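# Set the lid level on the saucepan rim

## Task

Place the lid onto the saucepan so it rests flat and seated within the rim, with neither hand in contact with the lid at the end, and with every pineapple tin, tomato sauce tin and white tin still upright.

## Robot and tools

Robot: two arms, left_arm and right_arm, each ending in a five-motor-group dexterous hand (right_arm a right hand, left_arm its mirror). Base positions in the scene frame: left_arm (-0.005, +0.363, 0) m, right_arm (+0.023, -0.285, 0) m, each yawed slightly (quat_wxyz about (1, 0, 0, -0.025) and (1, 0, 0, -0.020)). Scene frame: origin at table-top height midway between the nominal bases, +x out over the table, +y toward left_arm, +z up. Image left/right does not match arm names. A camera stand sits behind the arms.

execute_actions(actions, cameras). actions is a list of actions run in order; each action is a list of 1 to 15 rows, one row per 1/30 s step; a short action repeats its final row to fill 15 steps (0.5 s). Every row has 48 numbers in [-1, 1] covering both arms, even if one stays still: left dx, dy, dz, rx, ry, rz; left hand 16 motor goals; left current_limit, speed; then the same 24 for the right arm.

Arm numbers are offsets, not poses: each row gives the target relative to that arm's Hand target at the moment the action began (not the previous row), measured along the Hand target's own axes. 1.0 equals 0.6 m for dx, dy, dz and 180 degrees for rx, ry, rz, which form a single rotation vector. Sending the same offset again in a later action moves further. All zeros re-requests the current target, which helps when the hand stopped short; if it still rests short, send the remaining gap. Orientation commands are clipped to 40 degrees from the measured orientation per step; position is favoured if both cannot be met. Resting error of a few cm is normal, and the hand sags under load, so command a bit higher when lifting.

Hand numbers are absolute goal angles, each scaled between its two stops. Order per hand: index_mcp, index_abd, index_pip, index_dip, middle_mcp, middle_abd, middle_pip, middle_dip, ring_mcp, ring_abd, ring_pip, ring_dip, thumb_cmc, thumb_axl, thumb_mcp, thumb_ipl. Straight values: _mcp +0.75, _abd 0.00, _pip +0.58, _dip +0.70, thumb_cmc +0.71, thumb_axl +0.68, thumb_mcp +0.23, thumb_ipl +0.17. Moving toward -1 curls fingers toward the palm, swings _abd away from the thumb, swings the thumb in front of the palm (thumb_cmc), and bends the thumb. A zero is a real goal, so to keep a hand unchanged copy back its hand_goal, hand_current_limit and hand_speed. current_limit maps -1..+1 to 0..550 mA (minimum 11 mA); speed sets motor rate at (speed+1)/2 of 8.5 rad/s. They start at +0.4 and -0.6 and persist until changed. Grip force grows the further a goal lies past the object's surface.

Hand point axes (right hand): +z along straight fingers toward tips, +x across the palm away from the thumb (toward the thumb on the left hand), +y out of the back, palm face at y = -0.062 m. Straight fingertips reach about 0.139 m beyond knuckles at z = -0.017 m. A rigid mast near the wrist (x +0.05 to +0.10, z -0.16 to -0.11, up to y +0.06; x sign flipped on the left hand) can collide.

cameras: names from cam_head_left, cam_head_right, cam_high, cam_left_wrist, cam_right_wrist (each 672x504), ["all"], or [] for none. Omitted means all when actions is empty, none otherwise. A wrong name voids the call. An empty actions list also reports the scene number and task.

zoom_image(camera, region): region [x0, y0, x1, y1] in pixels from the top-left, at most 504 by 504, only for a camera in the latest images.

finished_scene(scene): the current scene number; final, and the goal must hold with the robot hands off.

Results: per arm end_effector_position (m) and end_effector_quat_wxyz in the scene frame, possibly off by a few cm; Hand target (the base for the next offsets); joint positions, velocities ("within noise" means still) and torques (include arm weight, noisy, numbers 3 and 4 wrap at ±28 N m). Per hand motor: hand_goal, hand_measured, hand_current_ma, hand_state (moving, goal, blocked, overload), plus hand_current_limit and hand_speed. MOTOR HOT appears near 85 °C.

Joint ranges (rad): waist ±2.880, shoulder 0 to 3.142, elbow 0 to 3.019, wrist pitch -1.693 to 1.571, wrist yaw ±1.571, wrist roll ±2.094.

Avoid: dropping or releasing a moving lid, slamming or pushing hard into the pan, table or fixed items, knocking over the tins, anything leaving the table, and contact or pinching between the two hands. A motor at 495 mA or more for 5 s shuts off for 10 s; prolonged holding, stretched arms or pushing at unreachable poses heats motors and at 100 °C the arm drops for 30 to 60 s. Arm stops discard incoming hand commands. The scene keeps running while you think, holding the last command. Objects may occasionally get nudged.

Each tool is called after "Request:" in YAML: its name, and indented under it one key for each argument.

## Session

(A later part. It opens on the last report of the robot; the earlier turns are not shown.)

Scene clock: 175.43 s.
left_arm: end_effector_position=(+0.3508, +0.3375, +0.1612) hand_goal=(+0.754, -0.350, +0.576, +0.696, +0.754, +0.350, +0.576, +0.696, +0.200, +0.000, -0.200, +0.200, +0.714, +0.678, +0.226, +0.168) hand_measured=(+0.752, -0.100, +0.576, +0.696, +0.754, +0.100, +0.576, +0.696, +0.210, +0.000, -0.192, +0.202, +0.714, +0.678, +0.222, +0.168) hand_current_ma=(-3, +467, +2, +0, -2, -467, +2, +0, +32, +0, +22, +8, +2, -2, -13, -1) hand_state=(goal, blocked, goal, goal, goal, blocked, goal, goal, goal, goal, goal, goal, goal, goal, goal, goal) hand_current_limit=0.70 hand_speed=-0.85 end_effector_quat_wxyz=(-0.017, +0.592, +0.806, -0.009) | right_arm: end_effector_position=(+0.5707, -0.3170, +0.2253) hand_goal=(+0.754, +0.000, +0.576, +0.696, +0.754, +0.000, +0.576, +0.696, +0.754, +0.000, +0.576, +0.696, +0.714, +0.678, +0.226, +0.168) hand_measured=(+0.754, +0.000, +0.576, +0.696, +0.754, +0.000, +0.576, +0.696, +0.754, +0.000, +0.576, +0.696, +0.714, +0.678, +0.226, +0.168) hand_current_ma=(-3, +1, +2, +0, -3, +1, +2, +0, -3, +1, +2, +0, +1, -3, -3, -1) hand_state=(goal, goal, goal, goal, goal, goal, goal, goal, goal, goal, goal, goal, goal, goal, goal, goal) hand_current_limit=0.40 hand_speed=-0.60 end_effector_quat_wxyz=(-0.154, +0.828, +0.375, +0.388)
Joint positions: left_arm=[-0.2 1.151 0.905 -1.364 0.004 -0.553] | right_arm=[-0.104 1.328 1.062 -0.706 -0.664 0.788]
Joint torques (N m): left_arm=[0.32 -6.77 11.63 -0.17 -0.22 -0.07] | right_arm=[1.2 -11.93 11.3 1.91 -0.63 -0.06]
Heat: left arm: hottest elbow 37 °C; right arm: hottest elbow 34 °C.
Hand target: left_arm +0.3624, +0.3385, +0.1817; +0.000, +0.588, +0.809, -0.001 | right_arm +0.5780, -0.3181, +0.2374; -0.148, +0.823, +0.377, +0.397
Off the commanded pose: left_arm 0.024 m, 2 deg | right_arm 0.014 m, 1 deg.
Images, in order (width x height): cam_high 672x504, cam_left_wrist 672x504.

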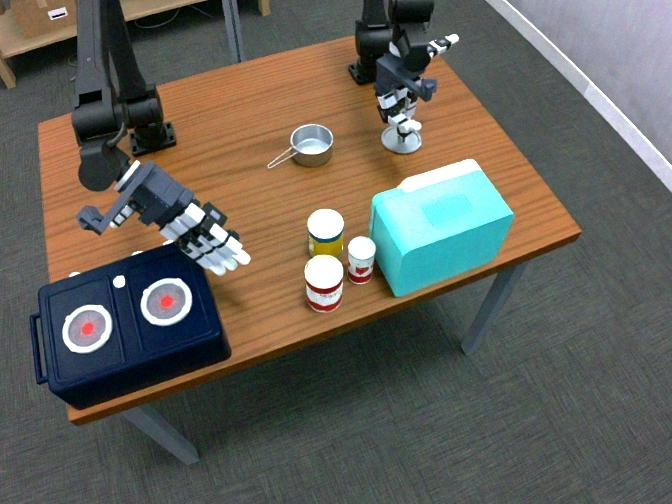

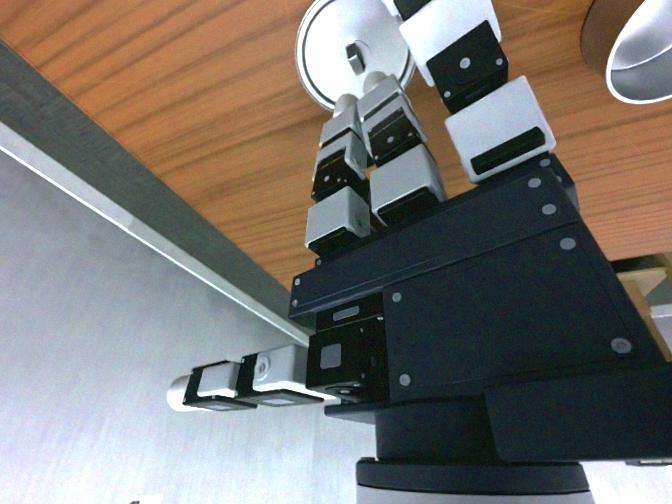

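Request:
execute_actions:
  actions:
    - [[0,0,0.03,0,0,0,0.754,0.04,0.576,0.696,0.754,-0.04,0.576,0.696,0.2,0,-0.2,0.2,0.714,0.678,0.226,0.168,0.4,-0.6,0,0,0,0,0,0,0.754,0,0.576,0.696,0.754,0,0.576,0.696,0.754,0,0.576,0.696,0.714,0.678,0.226,0.168,0.4,-0.6]]
    - [[0,0,0.03,0,0,0,0.754,0.04,0.576,0.696,0.754,-0.04,0.576,0.696,0.2,0,-0.2,0.2,0.714,0.678,0.226,0.168,0.4,-0.6,0,0,0,0,0,0,0.754,0,0.576,0.696,0.754,0,0.576,0.696,0.754,0,0.576,0.696,0.714,0.678,0.226,0.168,0.4,-0.6]]
  cameras: ["cam_left_wrist","cam_high"]

Request:
zoom_image:
  camera: "cam_left_wrist"
  region: [310, 30, 430, 150]

Scene clock: 190.40 s.
left_arm: end_effector_position=(+0.3579, +0.3357, +0.1494) hand_goal=(+0.754, +0.040, +0.576, +0.696, +0.754, -0.040, +0.576, +0.696, +0.200, +0.000, -0.200, +0.200, +0.714, +0.678, +0.226, +0.168) hand_measured=(+0.752, +0.036, +0.576, +0.696, +0.754, -0.038, +0.576, +0.696, +0.210, +0.000, -0.192, +0.202, +0.714, +0.678, +0.222, +0.168) hand_current_ma=(-3, -7, +2, +0, -2, +7, +2, +0, +32, +0, +22, +8, +2, -2, -13, -1) hand_state=(goal, goal, goal, goal, goal, goal, goal, goal, goal, goal, goal, goal, goal, goal, goal, goal) hand_current_limit=0.40 hand_speed=-0.60 end_effector_quat_wxyz=(+0.001, +0.592, +0.806, -0.002) | right_arm: end_effector_position=(+0.5707, -0.3170, +0.2253) hand_goal=(+0.754, +0.000, +0.576, +0.696, +0.754, +0.000, +0.576, +0.696, +0.754, +0.000, +0.576, +0.696, +0.714, +0.678, +0.226, +0.168) hand_measured=(+0.754, +0.000, +0.576, +0.696, +0.754, +0.000, +0.576, +0.696, +0.754, +0.000, +0.576, +0.696, +0.714, +0.678, +0.226, +0.168) hand_current_ma=(-3, +1, +2, +0, -3, +1, +2, +0, -3, +1, +2, +0, +1, -3, -3, -1) hand_state=(goal, goal, goal, goal, goal, goal, goal, goal, goal, goal, goal, goal, goal, goal, goal, goal) hand_current_limit=0.40 hand_speed=-0.60 end_effector_quat_wxyz=(-0.154, +0.828, +0.375, +0.388)
Joint positions: left_arm=[-0.2 1.155 0.87 -1.285 0.004 -0.553] | right_arm=[-0.104 1.328 1.062 -0.706 -0.664 0.788]
Joint torques (N m): left_arm=[0.03 -4.72 8.58 0.99 -0.22 -0.05] | right_arm=[1.38 -12.04 11.28 1.99 -0.62 -0.04]
Heat: left arm: hottest elbow 40 °C; right arm: hottest elbow 35 °C.
Hand target: left_arm +0.3624, +0.3385, +0.1458; +0.000, +0.588, +0.809, -0.001 | right_arm +0.5780, -0.3181, +0.2374; -0.148, +0.823, +0.377, +0.397
Off the commanded pose: left_arm 0.007 m, 1 deg | right_arm 0.014 m, 1 deg.
Images, in order (width x height): cam_high 672x504, cam_left_wrist 672x504.

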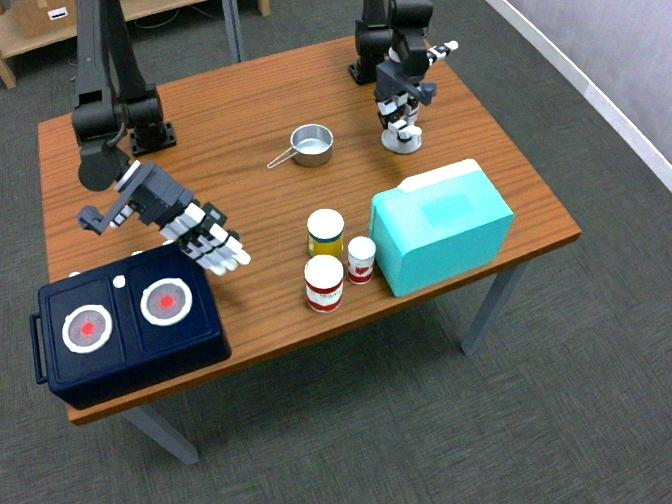

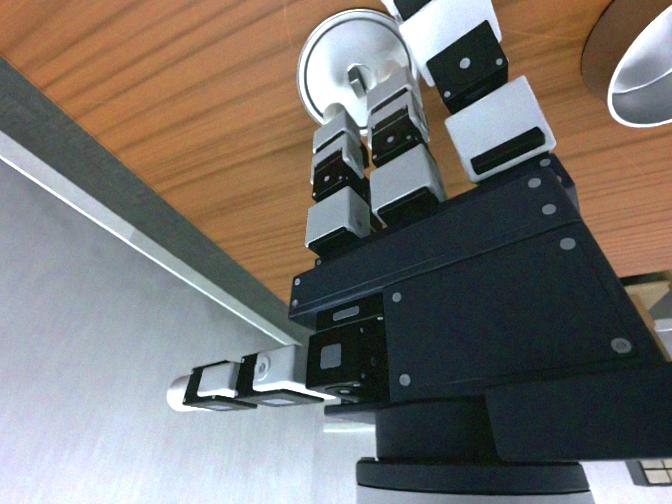

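Scaled by 4.200.

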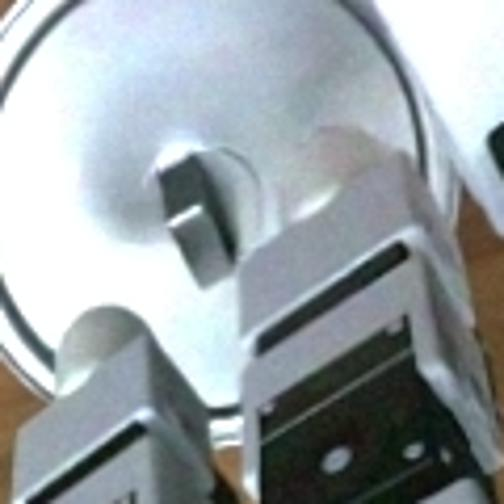

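Request:
execute_actions:
  actions:
    - [[0.009,-0.003,0.0,0,0,0,0.754,0.04,0.576,0.696,0.754,-0.04,0.576,0.696,0.2,0,-0.2,0.2,0.714,0.678,0.226,0.168,0.4,-0.6,0,0,0,0,0,0,0.754,0,0.576,0.696,0.754,0,0.576,0.696,0.754,0,0.576,0.696,0.714,0.678,0.226,0.168,0.4,-0.6]]
    - [[0.002,0,0.033,0,0,0,0.754,0.04,0.576,0.696,0.754,-0.04,0.576,0.696,0.2,0,-0.2,0.2,0.714,0.678,0.226,0.168,0.4,-0.6,0,0,0,0,0,0,0.754,0,0.576,0.696,0.754,0,0.576,0.696,0.754,0,0.576,0.696,0.714,0.678,0.226,0.168,0.4,-0.6]]
  cameras: ["cam_left_wrist","cam_high"]

Request:
zoom_image:
  camera: "cam_left_wrist"
  region: [310, 30, 430, 150]

Scene clock: 212.00 s.
left_arm: end_effector_position=(+0.3536, +0.3425, +0.1292) hand_goal=(+0.754, +0.040, +0.576, +0.696, +0.754, -0.040, +0.576, +0.696, +0.200, +0.000, -0.200, +0.200, +0.714, +0.678, +0.226, +0.168) hand_measured=(+0.752, +0.036, +0.576, +0.696, +0.754, -0.038, +0.576, +0.696, +0.210, +0.000, -0.192, +0.202, +0.714, +0.678, +0.222, +0.168) hand_current_ma=(-3, -7, +2, +0, -2, +7, +2, +0, +32, +0, +22, +8, +2, -2, -13, -1) hand_state=(goal, goal, goal, goal, goal, goal, goal, goal, goal, goal, goal, goal, goal, goal, goal, goal) hand_current_limit=0.40 hand_speed=-0.60 end_effector_quat_wxyz=(+0.001, +0.586, +0.810, -0.002) | right_arm: end_effector_position=(+0.5707, -0.3170, +0.2253) hand_goal=(+0.754, +0.000, +0.576, +0.696, +0.754, +0.000, +0.576, +0.696, +0.754, +0.000, +0.576, +0.696, +0.714, +0.678, +0.226, +0.168) hand_measured=(+0.754, +0.000, +0.576, +0.696, +0.754, +0.000, +0.576, +0.696, +0.754, +0.000, +0.576, +0.696, +0.714, +0.678, +0.226, +0.168) hand_current_ma=(-3, +1, +2, +0, -3, +1, +2, +0, -3, +1, +2, +0, +1, -3, -3, -1) hand_state=(goal, goal, goal, goal, goal, goal, goal, goal, goal, goal, goal, goal, goal, goal, goal, goal) hand_current_limit=0.40 hand_speed=-0.60 end_effector_quat_wxyz=(-0.154, +0.828, +0.375, +0.388)
Joint positions: left_arm=[-0.184 1.16 0.819 -1.229 0.004 -0.552] | right_arm=[-0.104 1.328 1.062 -0.706 -0.664 0.788]
Joint torques (N m): left_arm=[-0.03 -4.78 8.44 0.96 -0.21 0.05] | right_arm=[1.14 -12.34 11.22 1.99 -0.64 -0.05]
Heat: left arm: hottest elbow 38 °C; right arm: hottest elbow 35 °C.
Hand target: left_arm +0.3587, +0.3442, +0.1259; +0.000, +0.588, +0.809, -0.001 | right_arm +0.5780, -0.3181, +0.2374; -0.148, +0.823, +0.377, +0.397
Off the commanded pose: left_arm 0.006 m, 0 deg | right_arm 0.014 m, 1 deg.
Images, in order (width x height): cam_high 672x504, cam_left_wrist 672x504.

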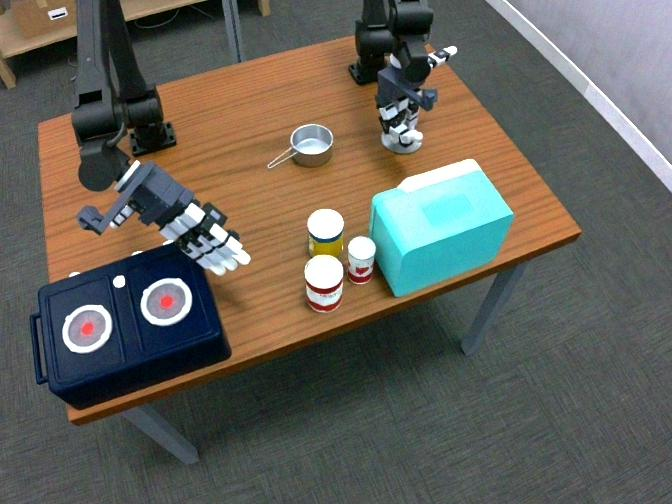

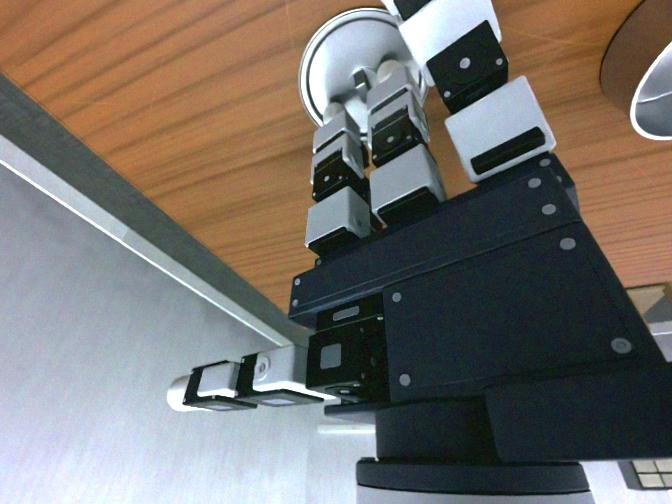

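Scaled by 4.200.

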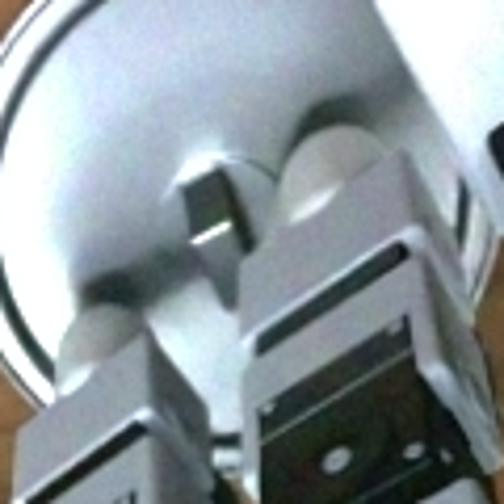

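Request:
execute_actions:
  actions:
    - [[0.001,-0.001,0.007,0,0,0,0.754,0.03,0.576,0.696,0.754,-0.03,0.576,0.696,0.2,0,-0.2,0.2,0.714,0.678,0.226,0.168,0.4,-0.6,0,0,0,0,0,0,0.754,0,0.576,0.696,0.754,0,0.576,0.696,0.754,0,0.576,0.696,0.714,0.678,0.226,0.168,0.4,-0.6]]
    - [[0,0,0,0,0,0,0.754,-0.35,0.576,0.696,0.754,0.35,0.576,0.696,0.2,0,-0.2,0.2,0.714,0.678,0.226,0.168,0.7,-0.85,0,0,0,0,0,0,0.754,0,0.576,0.696,0.754,0,0.576,0.696,0.754,0,0.576,0.696,0.714,0.678,0.226,0.168,0.4,-0.6]]
    - [[0,0,0,0,0,0,0.754,-0.35,0.576,0.696,0.754,0.35,0.576,0.696,0.2,0,-0.2,0.2,0.714,0.678,0.226,0.168,0.7,-0.85,0,0,0,0,0,0,0.754,0,0.576,0.696,0.754,0,0.576,0.696,0.754,0,0.576,0.696,0.714,0.678,0.226,0.168,0.4,-0.6]]
  cameras: ["cam_left_wrist","cam_high"]

Request:
zoom_image:
  camera: "cam_left_wrist"
  region: [310, 30, 430, 150]

Scene clock: 226.80 s.
left_arm: end_effector_position=(+0.3539, +0.3426, +0.1263) hand_goal=(+0.754, -0.350, +0.576, +0.696, +0.754, +0.350, +0.576, +0.696, +0.200, +0.000, -0.200, +0.200, +0.714, +0.678, +0.226, +0.168) hand_measured=(+0.756, -0.102, +0.576, +0.696, +0.750, +0.096, +0.576, +0.696, +0.210, +0.000, -0.192, +0.202, +0.714, +0.678, +0.222, +0.168) hand_current_ma=(+4, +468, +2, +0, -13, -467, -2, +0, +32, +0, +22, +8, +2, -2, -13, -1) hand_state=(goal, blocked, goal, goal, goal, blocked, goal, goal, goal, goal, goal, goal, goal, goal, goal, goal) hand_current_limit=0.70 hand_speed=-0.85 end_effector_quat_wxyz=(+0.002, +0.586, +0.810, -0.001) | right_arm: end_effector_position=(+0.5707, -0.3170, +0.2253) hand_goal=(+0.754, +0.000, +0.576, +0.696, +0.754, +0.000, +0.576, +0.696, +0.754, +0.000, +0.576, +0.696, +0.714, +0.678, +0.226, +0.168) hand_measured=(+0.754, +0.000, +0.576, +0.696, +0.754, +0.000, +0.576, +0.696, +0.754, +0.000, +0.576, +0.696, +0.714, +0.678, +0.226, +0.168) hand_current_ma=(-3, +1, +2, +0, -3, +1, +2, +0, -3, +1, +2, +0, +1, -3, -3, -1) hand_state=(goal, goal, goal, goal, goal, goal, goal, goal, goal, goal, goal, goal, goal, goal, goal, goal) hand_current_limit=0.40 hand_speed=-0.60 end_effector_quat_wxyz=(-0.154, +0.828, +0.375, +0.388)
Joint positions: left_arm=[-0.184 1.162 0.811 -1.216 0.003 -0.552] | right_arm=[-0.104 1.328 1.062 -0.706 -0.664 0.788]
Joint torques (N m): left_arm=[0.21 -4.42 8.32 0.98 -0.2 0.08] | right_arm=[1.2 -12.28 11.26 2.02 -0.62 -0.06]
Heat: left arm: hottest elbow 37 °C; right arm: hottest elbow 35 °C.
Hand target: left_arm +0.3580, +0.3445, +0.1218; +0.000, +0.588, +0.809, +0.000 | right_arm +0.5780, -0.3181, +0.2374; -0.148, +0.823, +0.377, +0.397
Off the commanded pose: left_arm 0.006 m, 0 deg | right_arm 0.014 m, 1 deg.
Images, in order (width x height): cam_high 672x504, cam_left_wrist 672x504.

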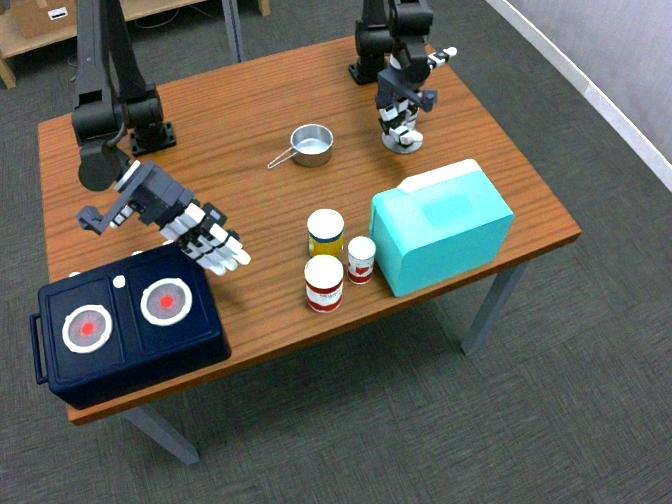

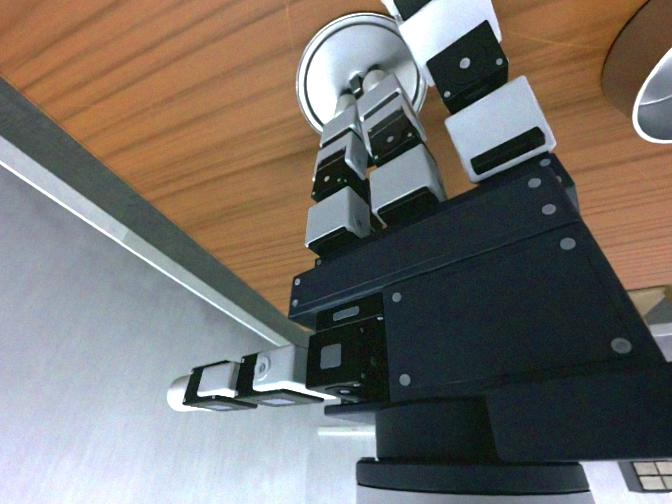

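Scaled by 4.200.

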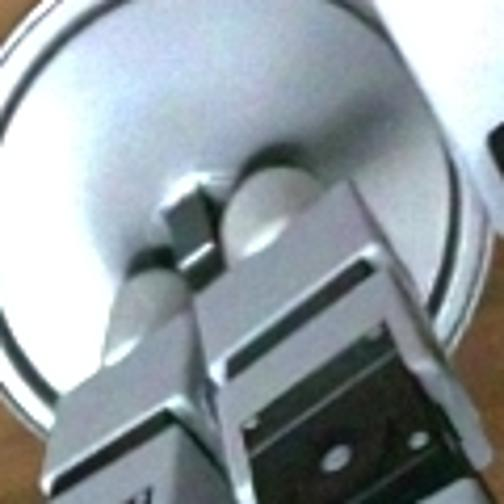

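Request:
execute_actions:
  actions:
    - [[0,0,-0.05,0,0,0,0.754,-0.35,0.576,0.696,0.754,0.35,0.576,0.696,0.2,0,-0.2,0.2,0.714,0.678,0.226,0.168,0.7,-0.85,0,0,0,0,0,0,0.754,0,0.576,0.696,0.754,0,0.576,0.696,0.754,0,0.576,0.696,0.714,0.678,0.226,0.168,0.4,-0.6]]
    - [[0,0,-0.03,0,0,0,0.754,-0.35,0.576,0.696,0.754,0.35,0.576,0.696,0.2,0,-0.2,0.2,0.714,0.678,0.226,0.168,0.7,-0.85,0,0,0,0,0,0,0.754,0,0.576,0.696,0.754,0,0.576,0.696,0.754,0,0.576,0.696,0.714,0.678,0.226,0.168,0.4,-0.6]]
  cameras: ["cam_left_wrist","cam_high"]

Request:
zoom_image:
  camera: "cam_left_wrist"
  region: [290, 0, 450, 160]

Request:
zoom_image:
  camera: "cam_high"
  region: [360, 80, 440, 160]

Scene clock: 242.13 s.
left_arm: end_effector_position=(+0.3435, +0.3452, +0.1461) hand_goal=(+0.754, -0.350, +0.576, +0.696, +0.754, +0.350, +0.576, +0.696, +0.200, +0.000, -0.200, +0.200, +0.714, +0.678, +0.226, +0.168) hand_measured=(+0.758, -0.102, +0.578, +0.696, +0.746, +0.096, +0.574, +0.696, +0.210, +0.000, -0.192, +0.202, +0.714, +0.678, +0.222, +0.168) hand_current_ma=(+9, +468, +2, +0, -23, -467, -6, +0, +32, +0, +22, +8, +2, -2, -13, -1) hand_state=(goal, blocked, goal, goal, goal, blocked, goal, goal, goal, goal, goal, goal, goal, goal, goal, goal) hand_current_limit=0.70 hand_speed=-0.85 end_effector_quat_wxyz=(-0.021, +0.586, +0.810, -0.011) | right_arm: end_effector_position=(+0.5707, -0.3170, +0.2253) hand_goal=(+0.754, +0.000, +0.576, +0.696, +0.754, +0.000, +0.576, +0.696, +0.754, +0.000, +0.576, +0.696, +0.714, +0.678, +0.226, +0.168) hand_measured=(+0.754, +0.000, +0.576, +0.696, +0.754, +0.000, +0.576, +0.696, +0.754, +0.000, +0.576, +0.696, +0.714, +0.678, +0.226, +0.168) hand_current_ma=(-3, +1, +2, +0, -3, +1, +2, +0, -3, +1, +2, +0, +1, -3, -3, -1) hand_state=(goal, goal, goal, goal, goal, goal, goal, goal, goal, goal, goal, goal, goal, goal, goal, goal) hand_current_limit=0.40 hand_speed=-0.60 end_effector_quat_wxyz=(-0.154, +0.828, +0.375, +0.388)
Joint positions: left_arm=[-0.183 1.146 0.861 -1.333 0.003 -0.551] | right_arm=[-0.104 1.328 1.062 -0.706 -0.664 0.788]
Joint torques (N m): left_arm=[-0.09 -7 11.86 -0.21 -0.24 0.07] | right_arm=[1.44 -11.81 11.22 1.99 -0.6 -0.07]
Heat: left arm: hottest elbow 37 °C; right arm: hottest elbow 35 °C.
Hand target: left_arm +0.3579, +0.3447, +0.1696; +0.000, +0.588, +0.809, +0.000 | right_arm +0.5780, -0.3181, +0.2374; -0.148, +0.823, +0.377, +0.397
Off the commanded pose: left_arm 0.028 m, 3 deg | right_arm 0.014 m, 1 deg.
Images, in order (width x height): cam_high 672x504, cam_left_wrist 672x504.

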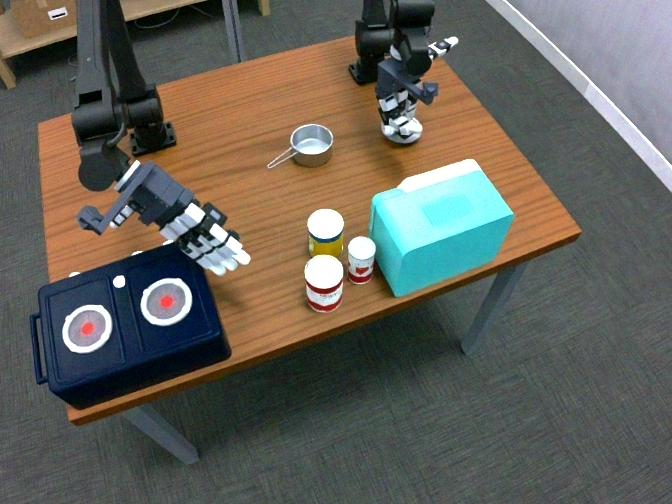

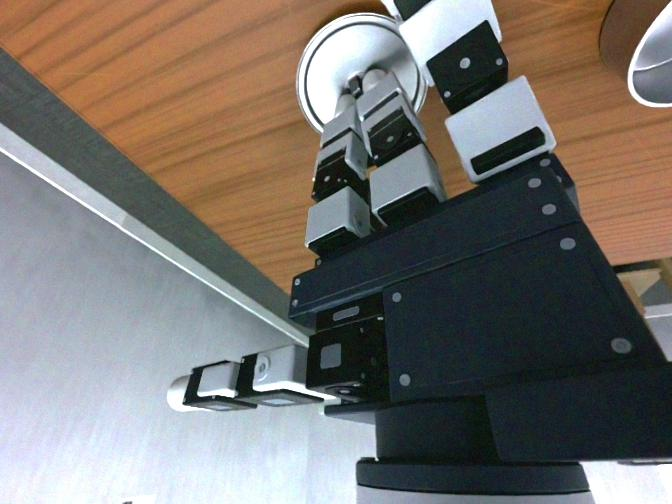

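Scaled by 3.150.

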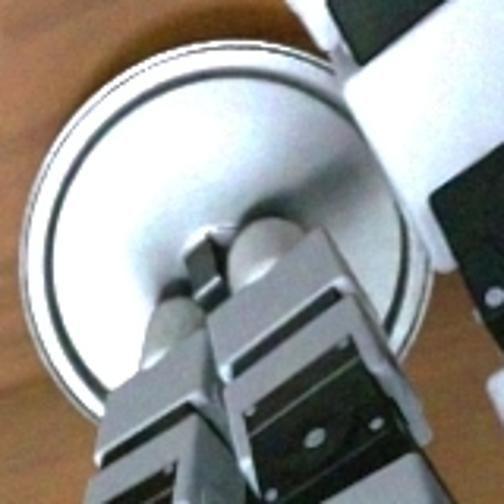

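Scaled by 6.300.

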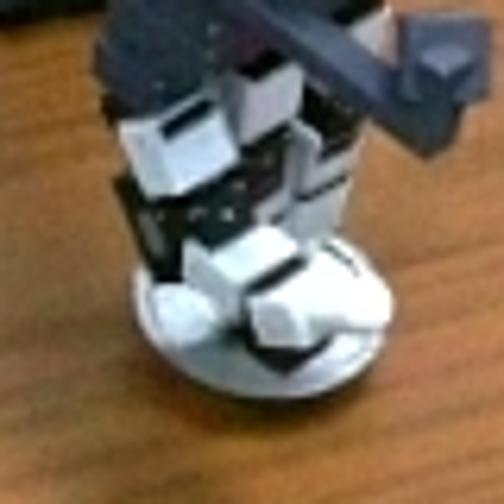

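Request:
execute_actions:
  actions:
    - [[0,0,-0.08,0,0,0,0.754,-0.35,0.576,0.696,0.754,0.35,0.576,0.696,0.2,0,-0.2,0.2,0.714,0.678,0.226,0.168,0.7,-0.85,0,0,0,0,0,0,0.754,0,0.576,0.696,0.754,0,0.576,0.696,0.754,0,0.576,0.696,0.714,0.678,0.226,0.168,0.4,-0.6]]
    - [[-0.0451,-0.0187,-0.03,0,0,0.0211,0.754,-0.35,0.576,0.696,0.754,0.35,0.576,0.696,0.2,0,-0.2,0.2,0.714,0.678,0.226,0.168,0.7,-0.85,0,0,0,0,0,0,0.754,0,0.576,0.696,0.754,0,0.576,0.696,0.754,0,0.576,0.696,0.714,0.678,0.226,0.168,0.4,-0.6]]
    - [[-0.0451,-0.017,0,0,0,0.0211,0.754,-0.35,0.576,0.696,0.754,0.35,0.576,0.696,0.2,0,-0.2,0.2,0.714,0.678,0.226,0.168,0.7,-0.85,0,0,0,0,0,0,0.754,0,0.576,0.696,0.754,0,0.576,0.696,0.754,0,0.576,0.696,0.714,0.678,0.226,0.168,0.4,-0.6]]
    - [[-0.0943,-0.0273,0,0,0,0.0422,0.754,-0.35,0.576,0.696,0.754,0.35,0.576,0.696,0.2,0,-0.2,0.2,0.714,0.678,0.226,0.168,0.7,-0.85,0,0,0,0,0,0,0.754,0,0.576,0.696,0.754,0,0.576,0.696,0.754,0,0.576,0.696,0.714,0.678,0.226,0.168,0.4,-0.6]]
  cameras: ["cam_left_wrist","cam_high"]

Scene clock: 308.10 s.
left_arm: end_effector_position=(+0.3326, +0.2342, +0.2175) hand_goal=(+0.754, -0.350, +0.576, +0.696, +0.754, +0.350, +0.576, +0.696, +0.200, +0.000, -0.200, +0.200, +0.714, +0.678, +0.226, +0.168) hand_measured=(+0.756, -0.102, +0.578, +0.696, +0.746, +0.098, +0.574, +0.696, +0.210, +0.000, -0.192, +0.202, +0.714, +0.678, +0.222, +0.168) hand_current_ma=(+8, +468, +3, +0, -26, -467, -7, +0, +31, +0, +22, +8, +2, -2, -13, -1) hand_state=(goal, blocked, goal, goal, goal, blocked, goal, goal, goal, goal, goal, goal, goal, goal, goal, goal) hand_current_limit=0.70 hand_speed=-0.85 end_effector_quat_wxyz=(-0.017, +0.695, +0.719, -0.007) | right_arm: end_effector_position=(+0.5707, -0.3170, +0.2253) hand_goal=(+0.754, +0.000, +0.576, +0.696, +0.754, +0.000, +0.576, +0.696, +0.754, +0.000, +0.576, +0.696, +0.714, +0.678, +0.226, +0.168) hand_measured=(+0.754, +0.000, +0.576, +0.696, +0.754, +0.000, +0.576, +0.696, +0.754, +0.000, +0.576, +0.696, +0.714, +0.678, +0.226, +0.168) hand_current_ma=(-3, +1, +2, +0, -3, +1, +2, +0, -3, +1, +2, +0, +1, -3, -3, -1) hand_state=(goal, goal, goal, goal, goal, goal, goal, goal, goal, goal, goal, goal, goal, goal, goal, goal) hand_current_limit=0.40 hand_speed=-0.60 end_effector_quat_wxyz=(-0.154, +0.828, +0.375, +0.388)
Joint positions: left_arm=[-0.494 1.139 1.046 -1.513 0.005 -0.578] | right_arm=[-0.104 1.328 1.062 -0.706 -0.664 0.788]
Joint torques (N m): left_arm=[-0.79 -5.01 12.45 0.23 -0.27 -0.2] | right_arm=[1.14 -12.1 11.25 1.95 -0.62 -0.06]
Heat: left arm: hottest elbow 42 °C; right arm: hottest elbow 36 °C.
Hand target: left_arm +0.3465, +0.2281, +0.2358; +0.000, +0.690, +0.724, -0.001 | right_arm +0.5780, -0.3181, +0.2374; -0.148, +0.823, +0.377, +0.397
Off the commanded pose: left_arm 0.024 m, 2 deg | right_arm 0.014 m, 1 deg.
Images, in order (width x height): cam_high 672x504, cam_left_wrist 672x504.

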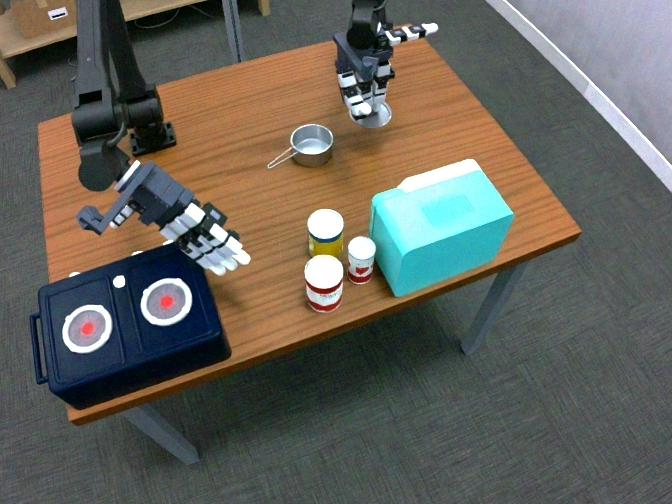

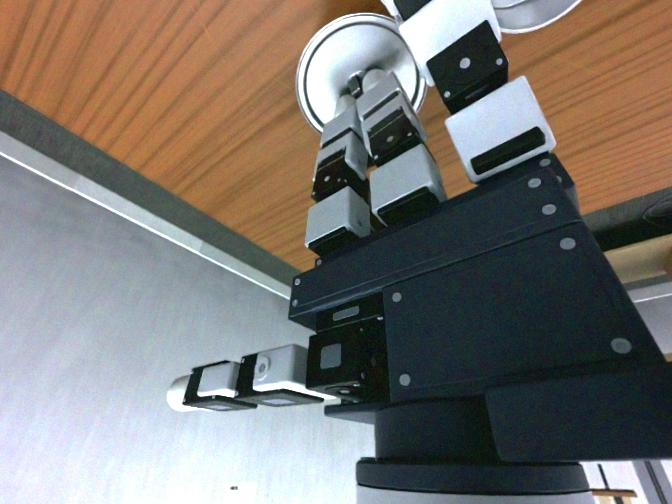

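Request:
execute_actions:
  actions:
    - [[-0.0972,-0.017,0,0,0,0.0422,0.754,-0.35,0.576,0.696,0.754,0.35,0.576,0.696,0.2,0,-0.2,0.2,0.714,0.678,0.226,0.168,0.7,-0.85,0,0,0,0,0,0,0.754,0,0.576,0.696,0.754,0,0.576,0.696,0.754,0,0.576,0.696,0.714,0.678,0.226,0.168,0.4,-0.6]]
    - [[-0.0985,-0.0062,0,0,0,0.0422,0.754,-0.35,0.576,0.696,0.754,0.35,0.576,0.696,0.2,0,-0.2,0.2,0.714,0.678,0.226,0.168,0.7,-0.85,0,0,0,0,0,0,0.754,0,0.576,0.696,0.754,0,0.576,0.696,0.754,0,0.576,0.696,0.714,0.678,0.226,0.168,0.4,-0.6]]
    - [[-0.0985,0.0047,0,0,0,0.0422,0.754,-0.35,0.576,0.696,0.754,0.35,0.576,0.696,0.2,0,-0.2,0.2,0.714,0.678,0.226,0.168,0.7,-0.85,0,0,0,0,0,0,0.754,0,0.576,0.696,0.754,0,0.576,0.696,0.754,0,0.576,0.696,0.714,0.678,0.226,0.168,0.4,-0.6]]
  cameras: ["cam_head_left","cam_head_right","cam_high","cam_left_wrist"]

Request:
zoom_image:
  camera: "cam_high"
  region: [260, 90, 360, 190]

Request:
zoom_image:
  camera: "cam_head_left"
  region: [250, 340, 350, 440]

Request:
zoom_image:
  camera: "cam_head_right"
  region: [250, 340, 350, 440]

Scene clock: 325.33 s.
left_arm: end_effector_position=(+0.3070, +0.0666, +0.2192) hand_goal=(+0.754, -0.350, +0.576, +0.696, +0.754, +0.350, +0.576, +0.696, +0.200, +0.000, -0.200, +0.200, +0.714, +0.678, +0.226, +0.168) hand_measured=(+0.756, -0.102, +0.578, +0.696, +0.746, +0.098, +0.574, +0.696, +0.210, +0.000, -0.192, +0.202, +0.714, +0.678, +0.222, +0.168) hand_current_ma=(+8, +467, +3, +0, -26, -467, -7, +0, +31, +0, +22, +8, +2, -2, -13, -1) hand_state=(goal, blocked, goal, goal, goal, blocked, goal, goal, goal, goal, goal, goal, goal, goal, goal, goal) hand_current_limit=0.70 hand_speed=-0.85 end_effector_quat_wxyz=(-0.021, +0.816, +0.577, -0.003) | right_arm: end_effector_position=(+0.5707, -0.3170, +0.2253) hand_goal=(+0.754, +0.000, +0.576, +0.696, +0.754, +0.000, +0.576, +0.696, +0.754, +0.000, +0.576, +0.696, +0.714, +0.678, +0.226, +0.168) hand_measured=(+0.754, +0.000, +0.576, +0.696, +0.754, +0.000, +0.576, +0.696, +0.754, +0.000, +0.576, +0.696, +0.714, +0.678, +0.226, +0.168) hand_current_ma=(-3, +1, +2, +0, -3, +1, +2, +0, -3, +1, +2, +0, +1, -3, -3, -1) hand_state=(goal, goal, goal, goal, goal, goal, goal, goal, goal, goal, goal, goal, goal, goal, goal, goal) hand_current_limit=0.40 hand_speed=-0.60 end_effector_quat_wxyz=(-0.154, +0.828, +0.375, +0.388)
Joint positions: left_arm=[-0.86 1.33 1.212 -1.495 0.003 -0.569] | right_arm=[-0.104 1.328 1.062 -0.706 -0.664 0.788]
Joint torques (N m): left_arm=[-0.15 -8.59 12.4 0.54 -0.24 0.08] | right_arm=[1.03 -12.16 11.28 2 -0.62 -0.06]
Heat: left arm: hottest elbow 44 °C; right arm: hottest elbow 36 °C.
Hand target: left_arm +0.3206, +0.0525, +0.2360; +0.000, +0.819, +0.574, +0.000 | right_arm +0.5780, -0.3181, +0.2374; -0.148, +0.823, +0.377, +0.397
Off the commanded pose: left_arm 0.026 m, 3 deg | right_arm 0.014 m, 1 deg.
Images, in order (width x height): cam_head_left 672x504, cam_head_right 672x504, cam_high 672x504, cam_left_wrist 672x504.

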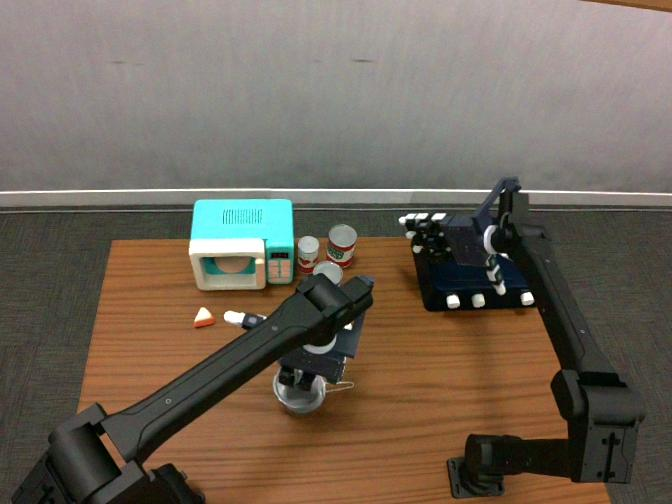

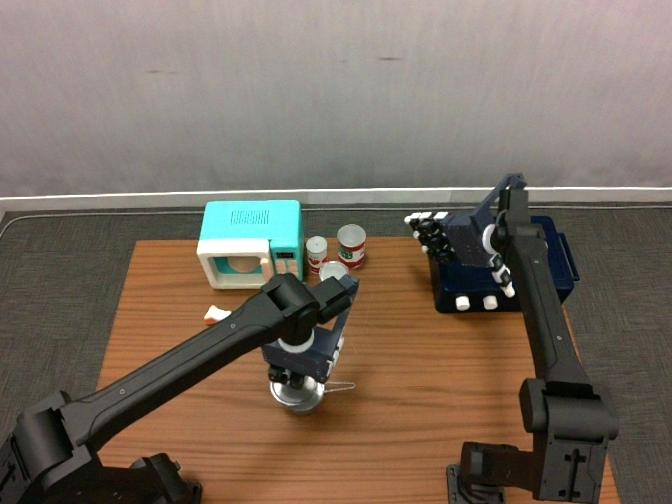

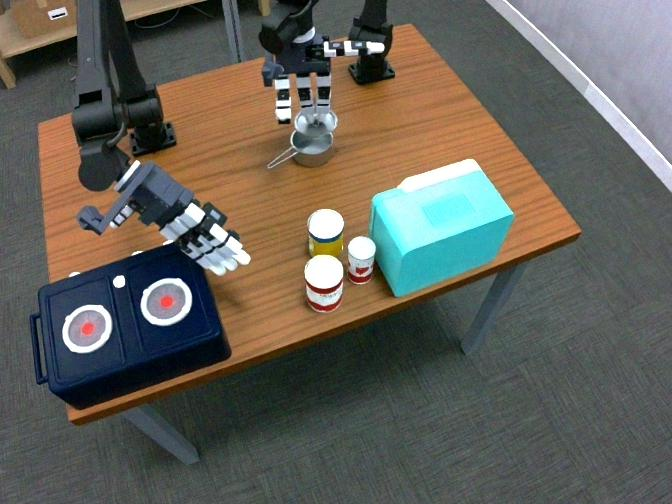

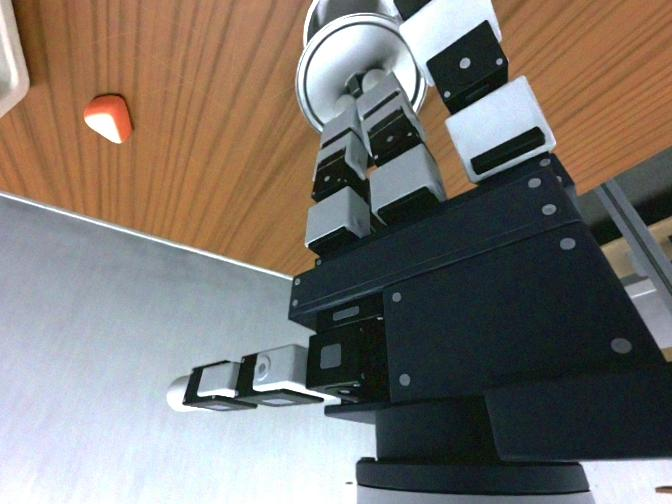

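Scaled by 5.040.

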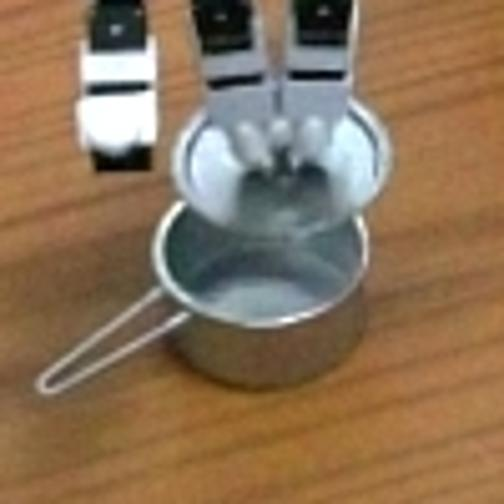

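Scaled by 5.040.

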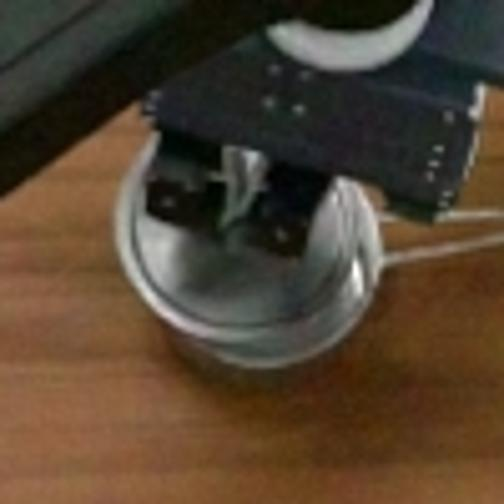

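Scaled by 5.040.

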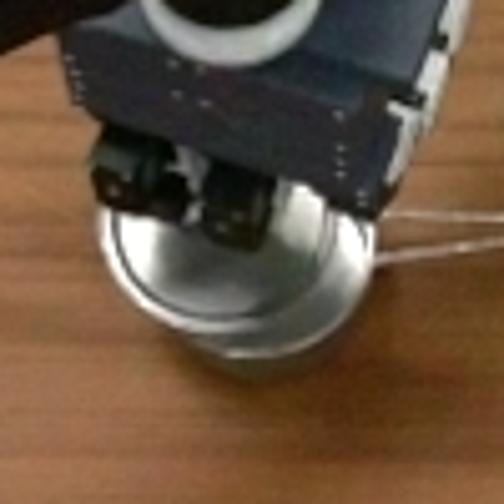

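Request:
execute_actions:
  actions:
    - [[-0.0075,-0.008,0.077,0,0,0,0.754,-0.35,0.576,0.696,0.754,0.35,0.576,0.696,0.2,0,-0.2,0.2,0.714,0.678,0.226,0.168,0.7,-0.85,0,0,0,0,0,0,0.754,0,0.576,0.696,0.754,0,0.576,0.696,0.754,0,0.576,0.696,0.714,0.678,0.226,0.168,0.4,-0.6]]
  cameras: ["cam_head_left","cam_head_right","cam_high","cam_left_wrist"]

Request:
zoom_image:
  camera: "cam_high"
  region: [260, 90, 360, 190]

Request:
zoom_image:
  camera: "cam_head_left"
  region: [250, 340, 350, 440]

Request:
zoom_image:
  camera: "cam_head_right"
  region: [250, 340, 350, 440]

Scene clock: 347.83 s.
left_arm: end_effector_position=(+0.3130, +0.0576, +0.1900) hand_goal=(+0.754, -0.350, +0.576, +0.696, +0.754, +0.350, +0.576, +0.696, +0.200, +0.000, -0.200, +0.200, +0.714, +0.678, +0.226, +0.168) hand_measured=(+0.756, -0.102, +0.578, +0.696, +0.746, +0.098, +0.574, +0.696, +0.210, +0.000, -0.192, +0.202, +0.714, +0.678, +0.222, +0.168) hand_current_ma=(+9, +467, +3, +0, -24, -467, -7, +0, +31, +0, +22, +8, +2, -2, -13, -1) hand_state=(goal, blocked, goal, goal, goal, blocked, goal, goal, goal, goal, goal, goal, goal, goal, goal, goal) hand_current_limit=0.70 hand_speed=-0.85 end_effector_quat_wxyz=(-0.005, +0.817, +0.576, -0.002) | right_arm: end_effector_position=(+0.5707, -0.3170, +0.2253) hand_goal=(+0.754, +0.000, +0.576, +0.696, +0.754, +0.000, +0.576, +0.696, +0.754, +0.000, +0.576, +0.696, +0.714, +0.678, +0.226, +0.168) hand_measured=(+0.754, +0.000, +0.576, +0.696, +0.754, +0.000, +0.576, +0.696, +0.754, +0.000, +0.576, +0.696, +0.714, +0.678, +0.226, +0.168) hand_current_ma=(-3, +1, +2, +0, -3, +1, +2, +0, -3, +1, +2, +0, +1, -3, -3, -1) hand_state=(goal, goal, goal, goal, goal, goal, goal, goal, goal, goal, goal, goal, goal, goal, goal, goal) hand_current_limit=0.40 hand_speed=-0.60 end_effector_quat_wxyz=(-0.154, +0.828, +0.375, +0.388)
Joint positions: left_arm=[-0.862 1.35 1.148 -1.378 0.003 -0.569] | right_arm=[-0.104 1.328 1.062 -0.706 -0.664 0.788]
Joint torques (N m): left_arm=[-1.44 -9.35 9.09 0.92 -0.22 -0.08] | right_arm=[1.14 -12.04 11.22 1.96 -0.62 -0.08]
Heat: left arm: hottest elbow 43 °C; right arm: hottest elbow 36 °C.
Hand target: left_arm +0.3146, +0.0500, +0.1899; +0.000, +0.819, +0.574, +0.000 | right_arm +0.5780, -0.3181, +0.2374; -0.148, +0.823, +0.377, +0.397
Off the commanded pose: left_arm 0.008 m, 1 deg | right_arm 0.014 m, 1 deg.
Images, in order (width x height): cam_head_left 672x504, cam_head_right 672x504, cam_high 672x504, cam_left_wrist 672x504.

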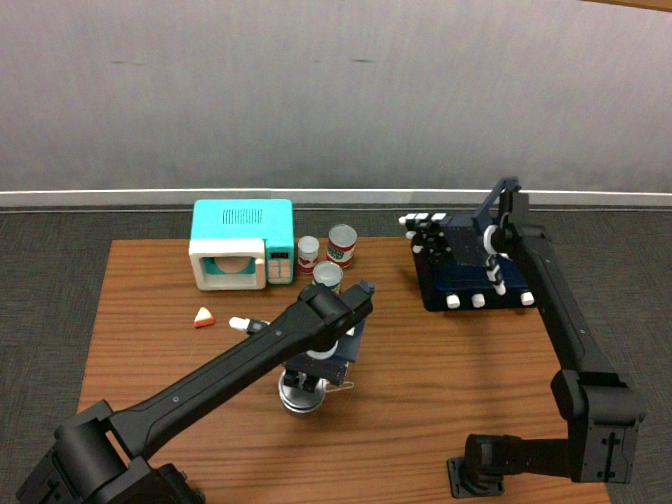

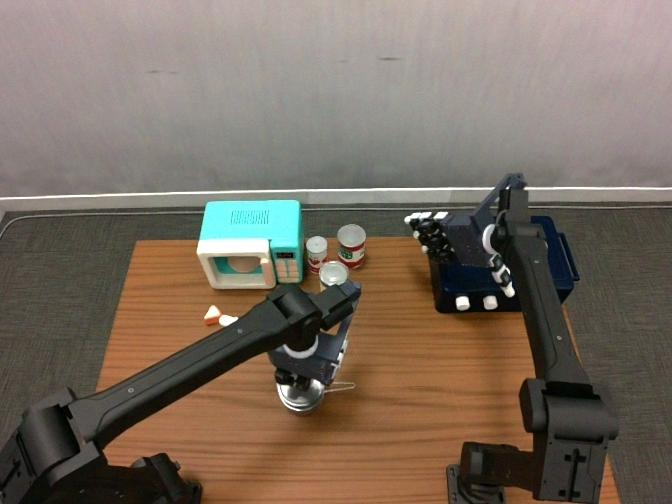

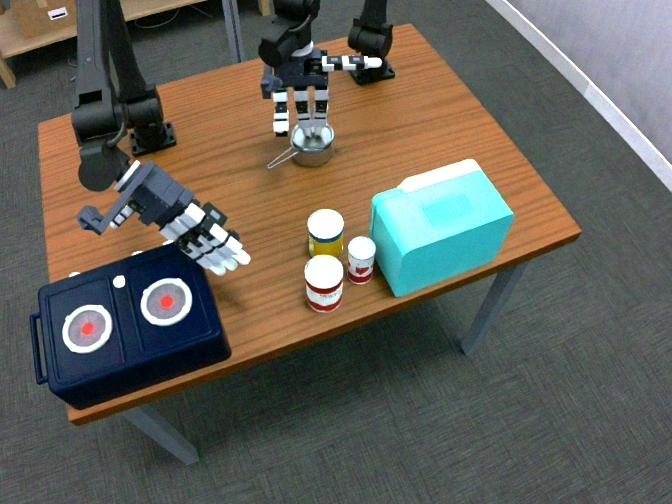

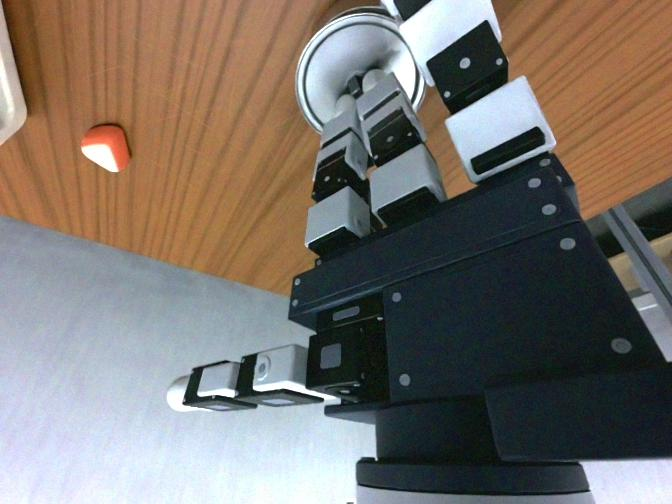

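Scaled by 5.040.

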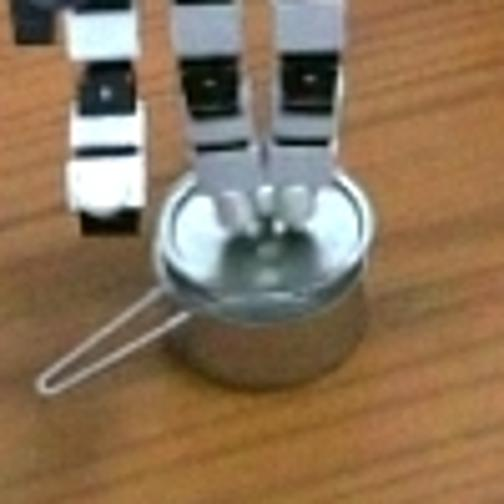

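Scaled by 5.040.

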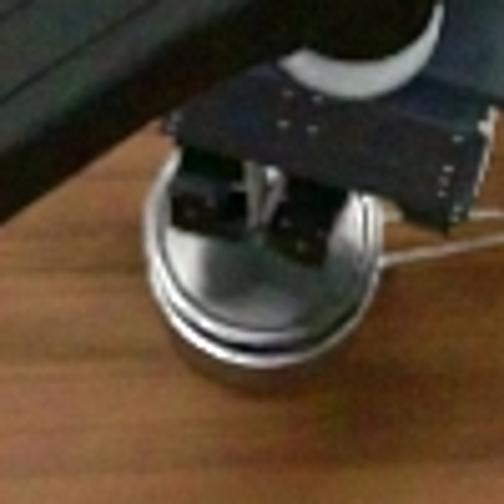

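Scaled by 5.040.

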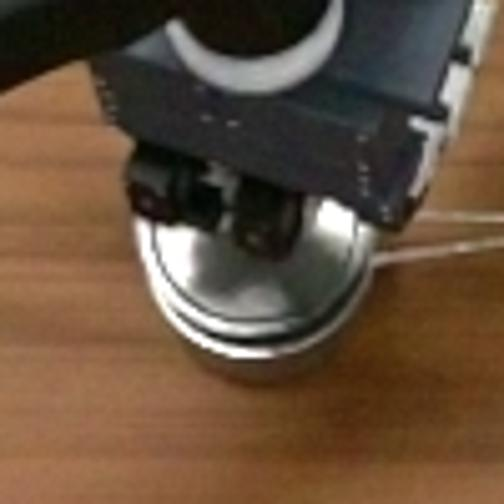

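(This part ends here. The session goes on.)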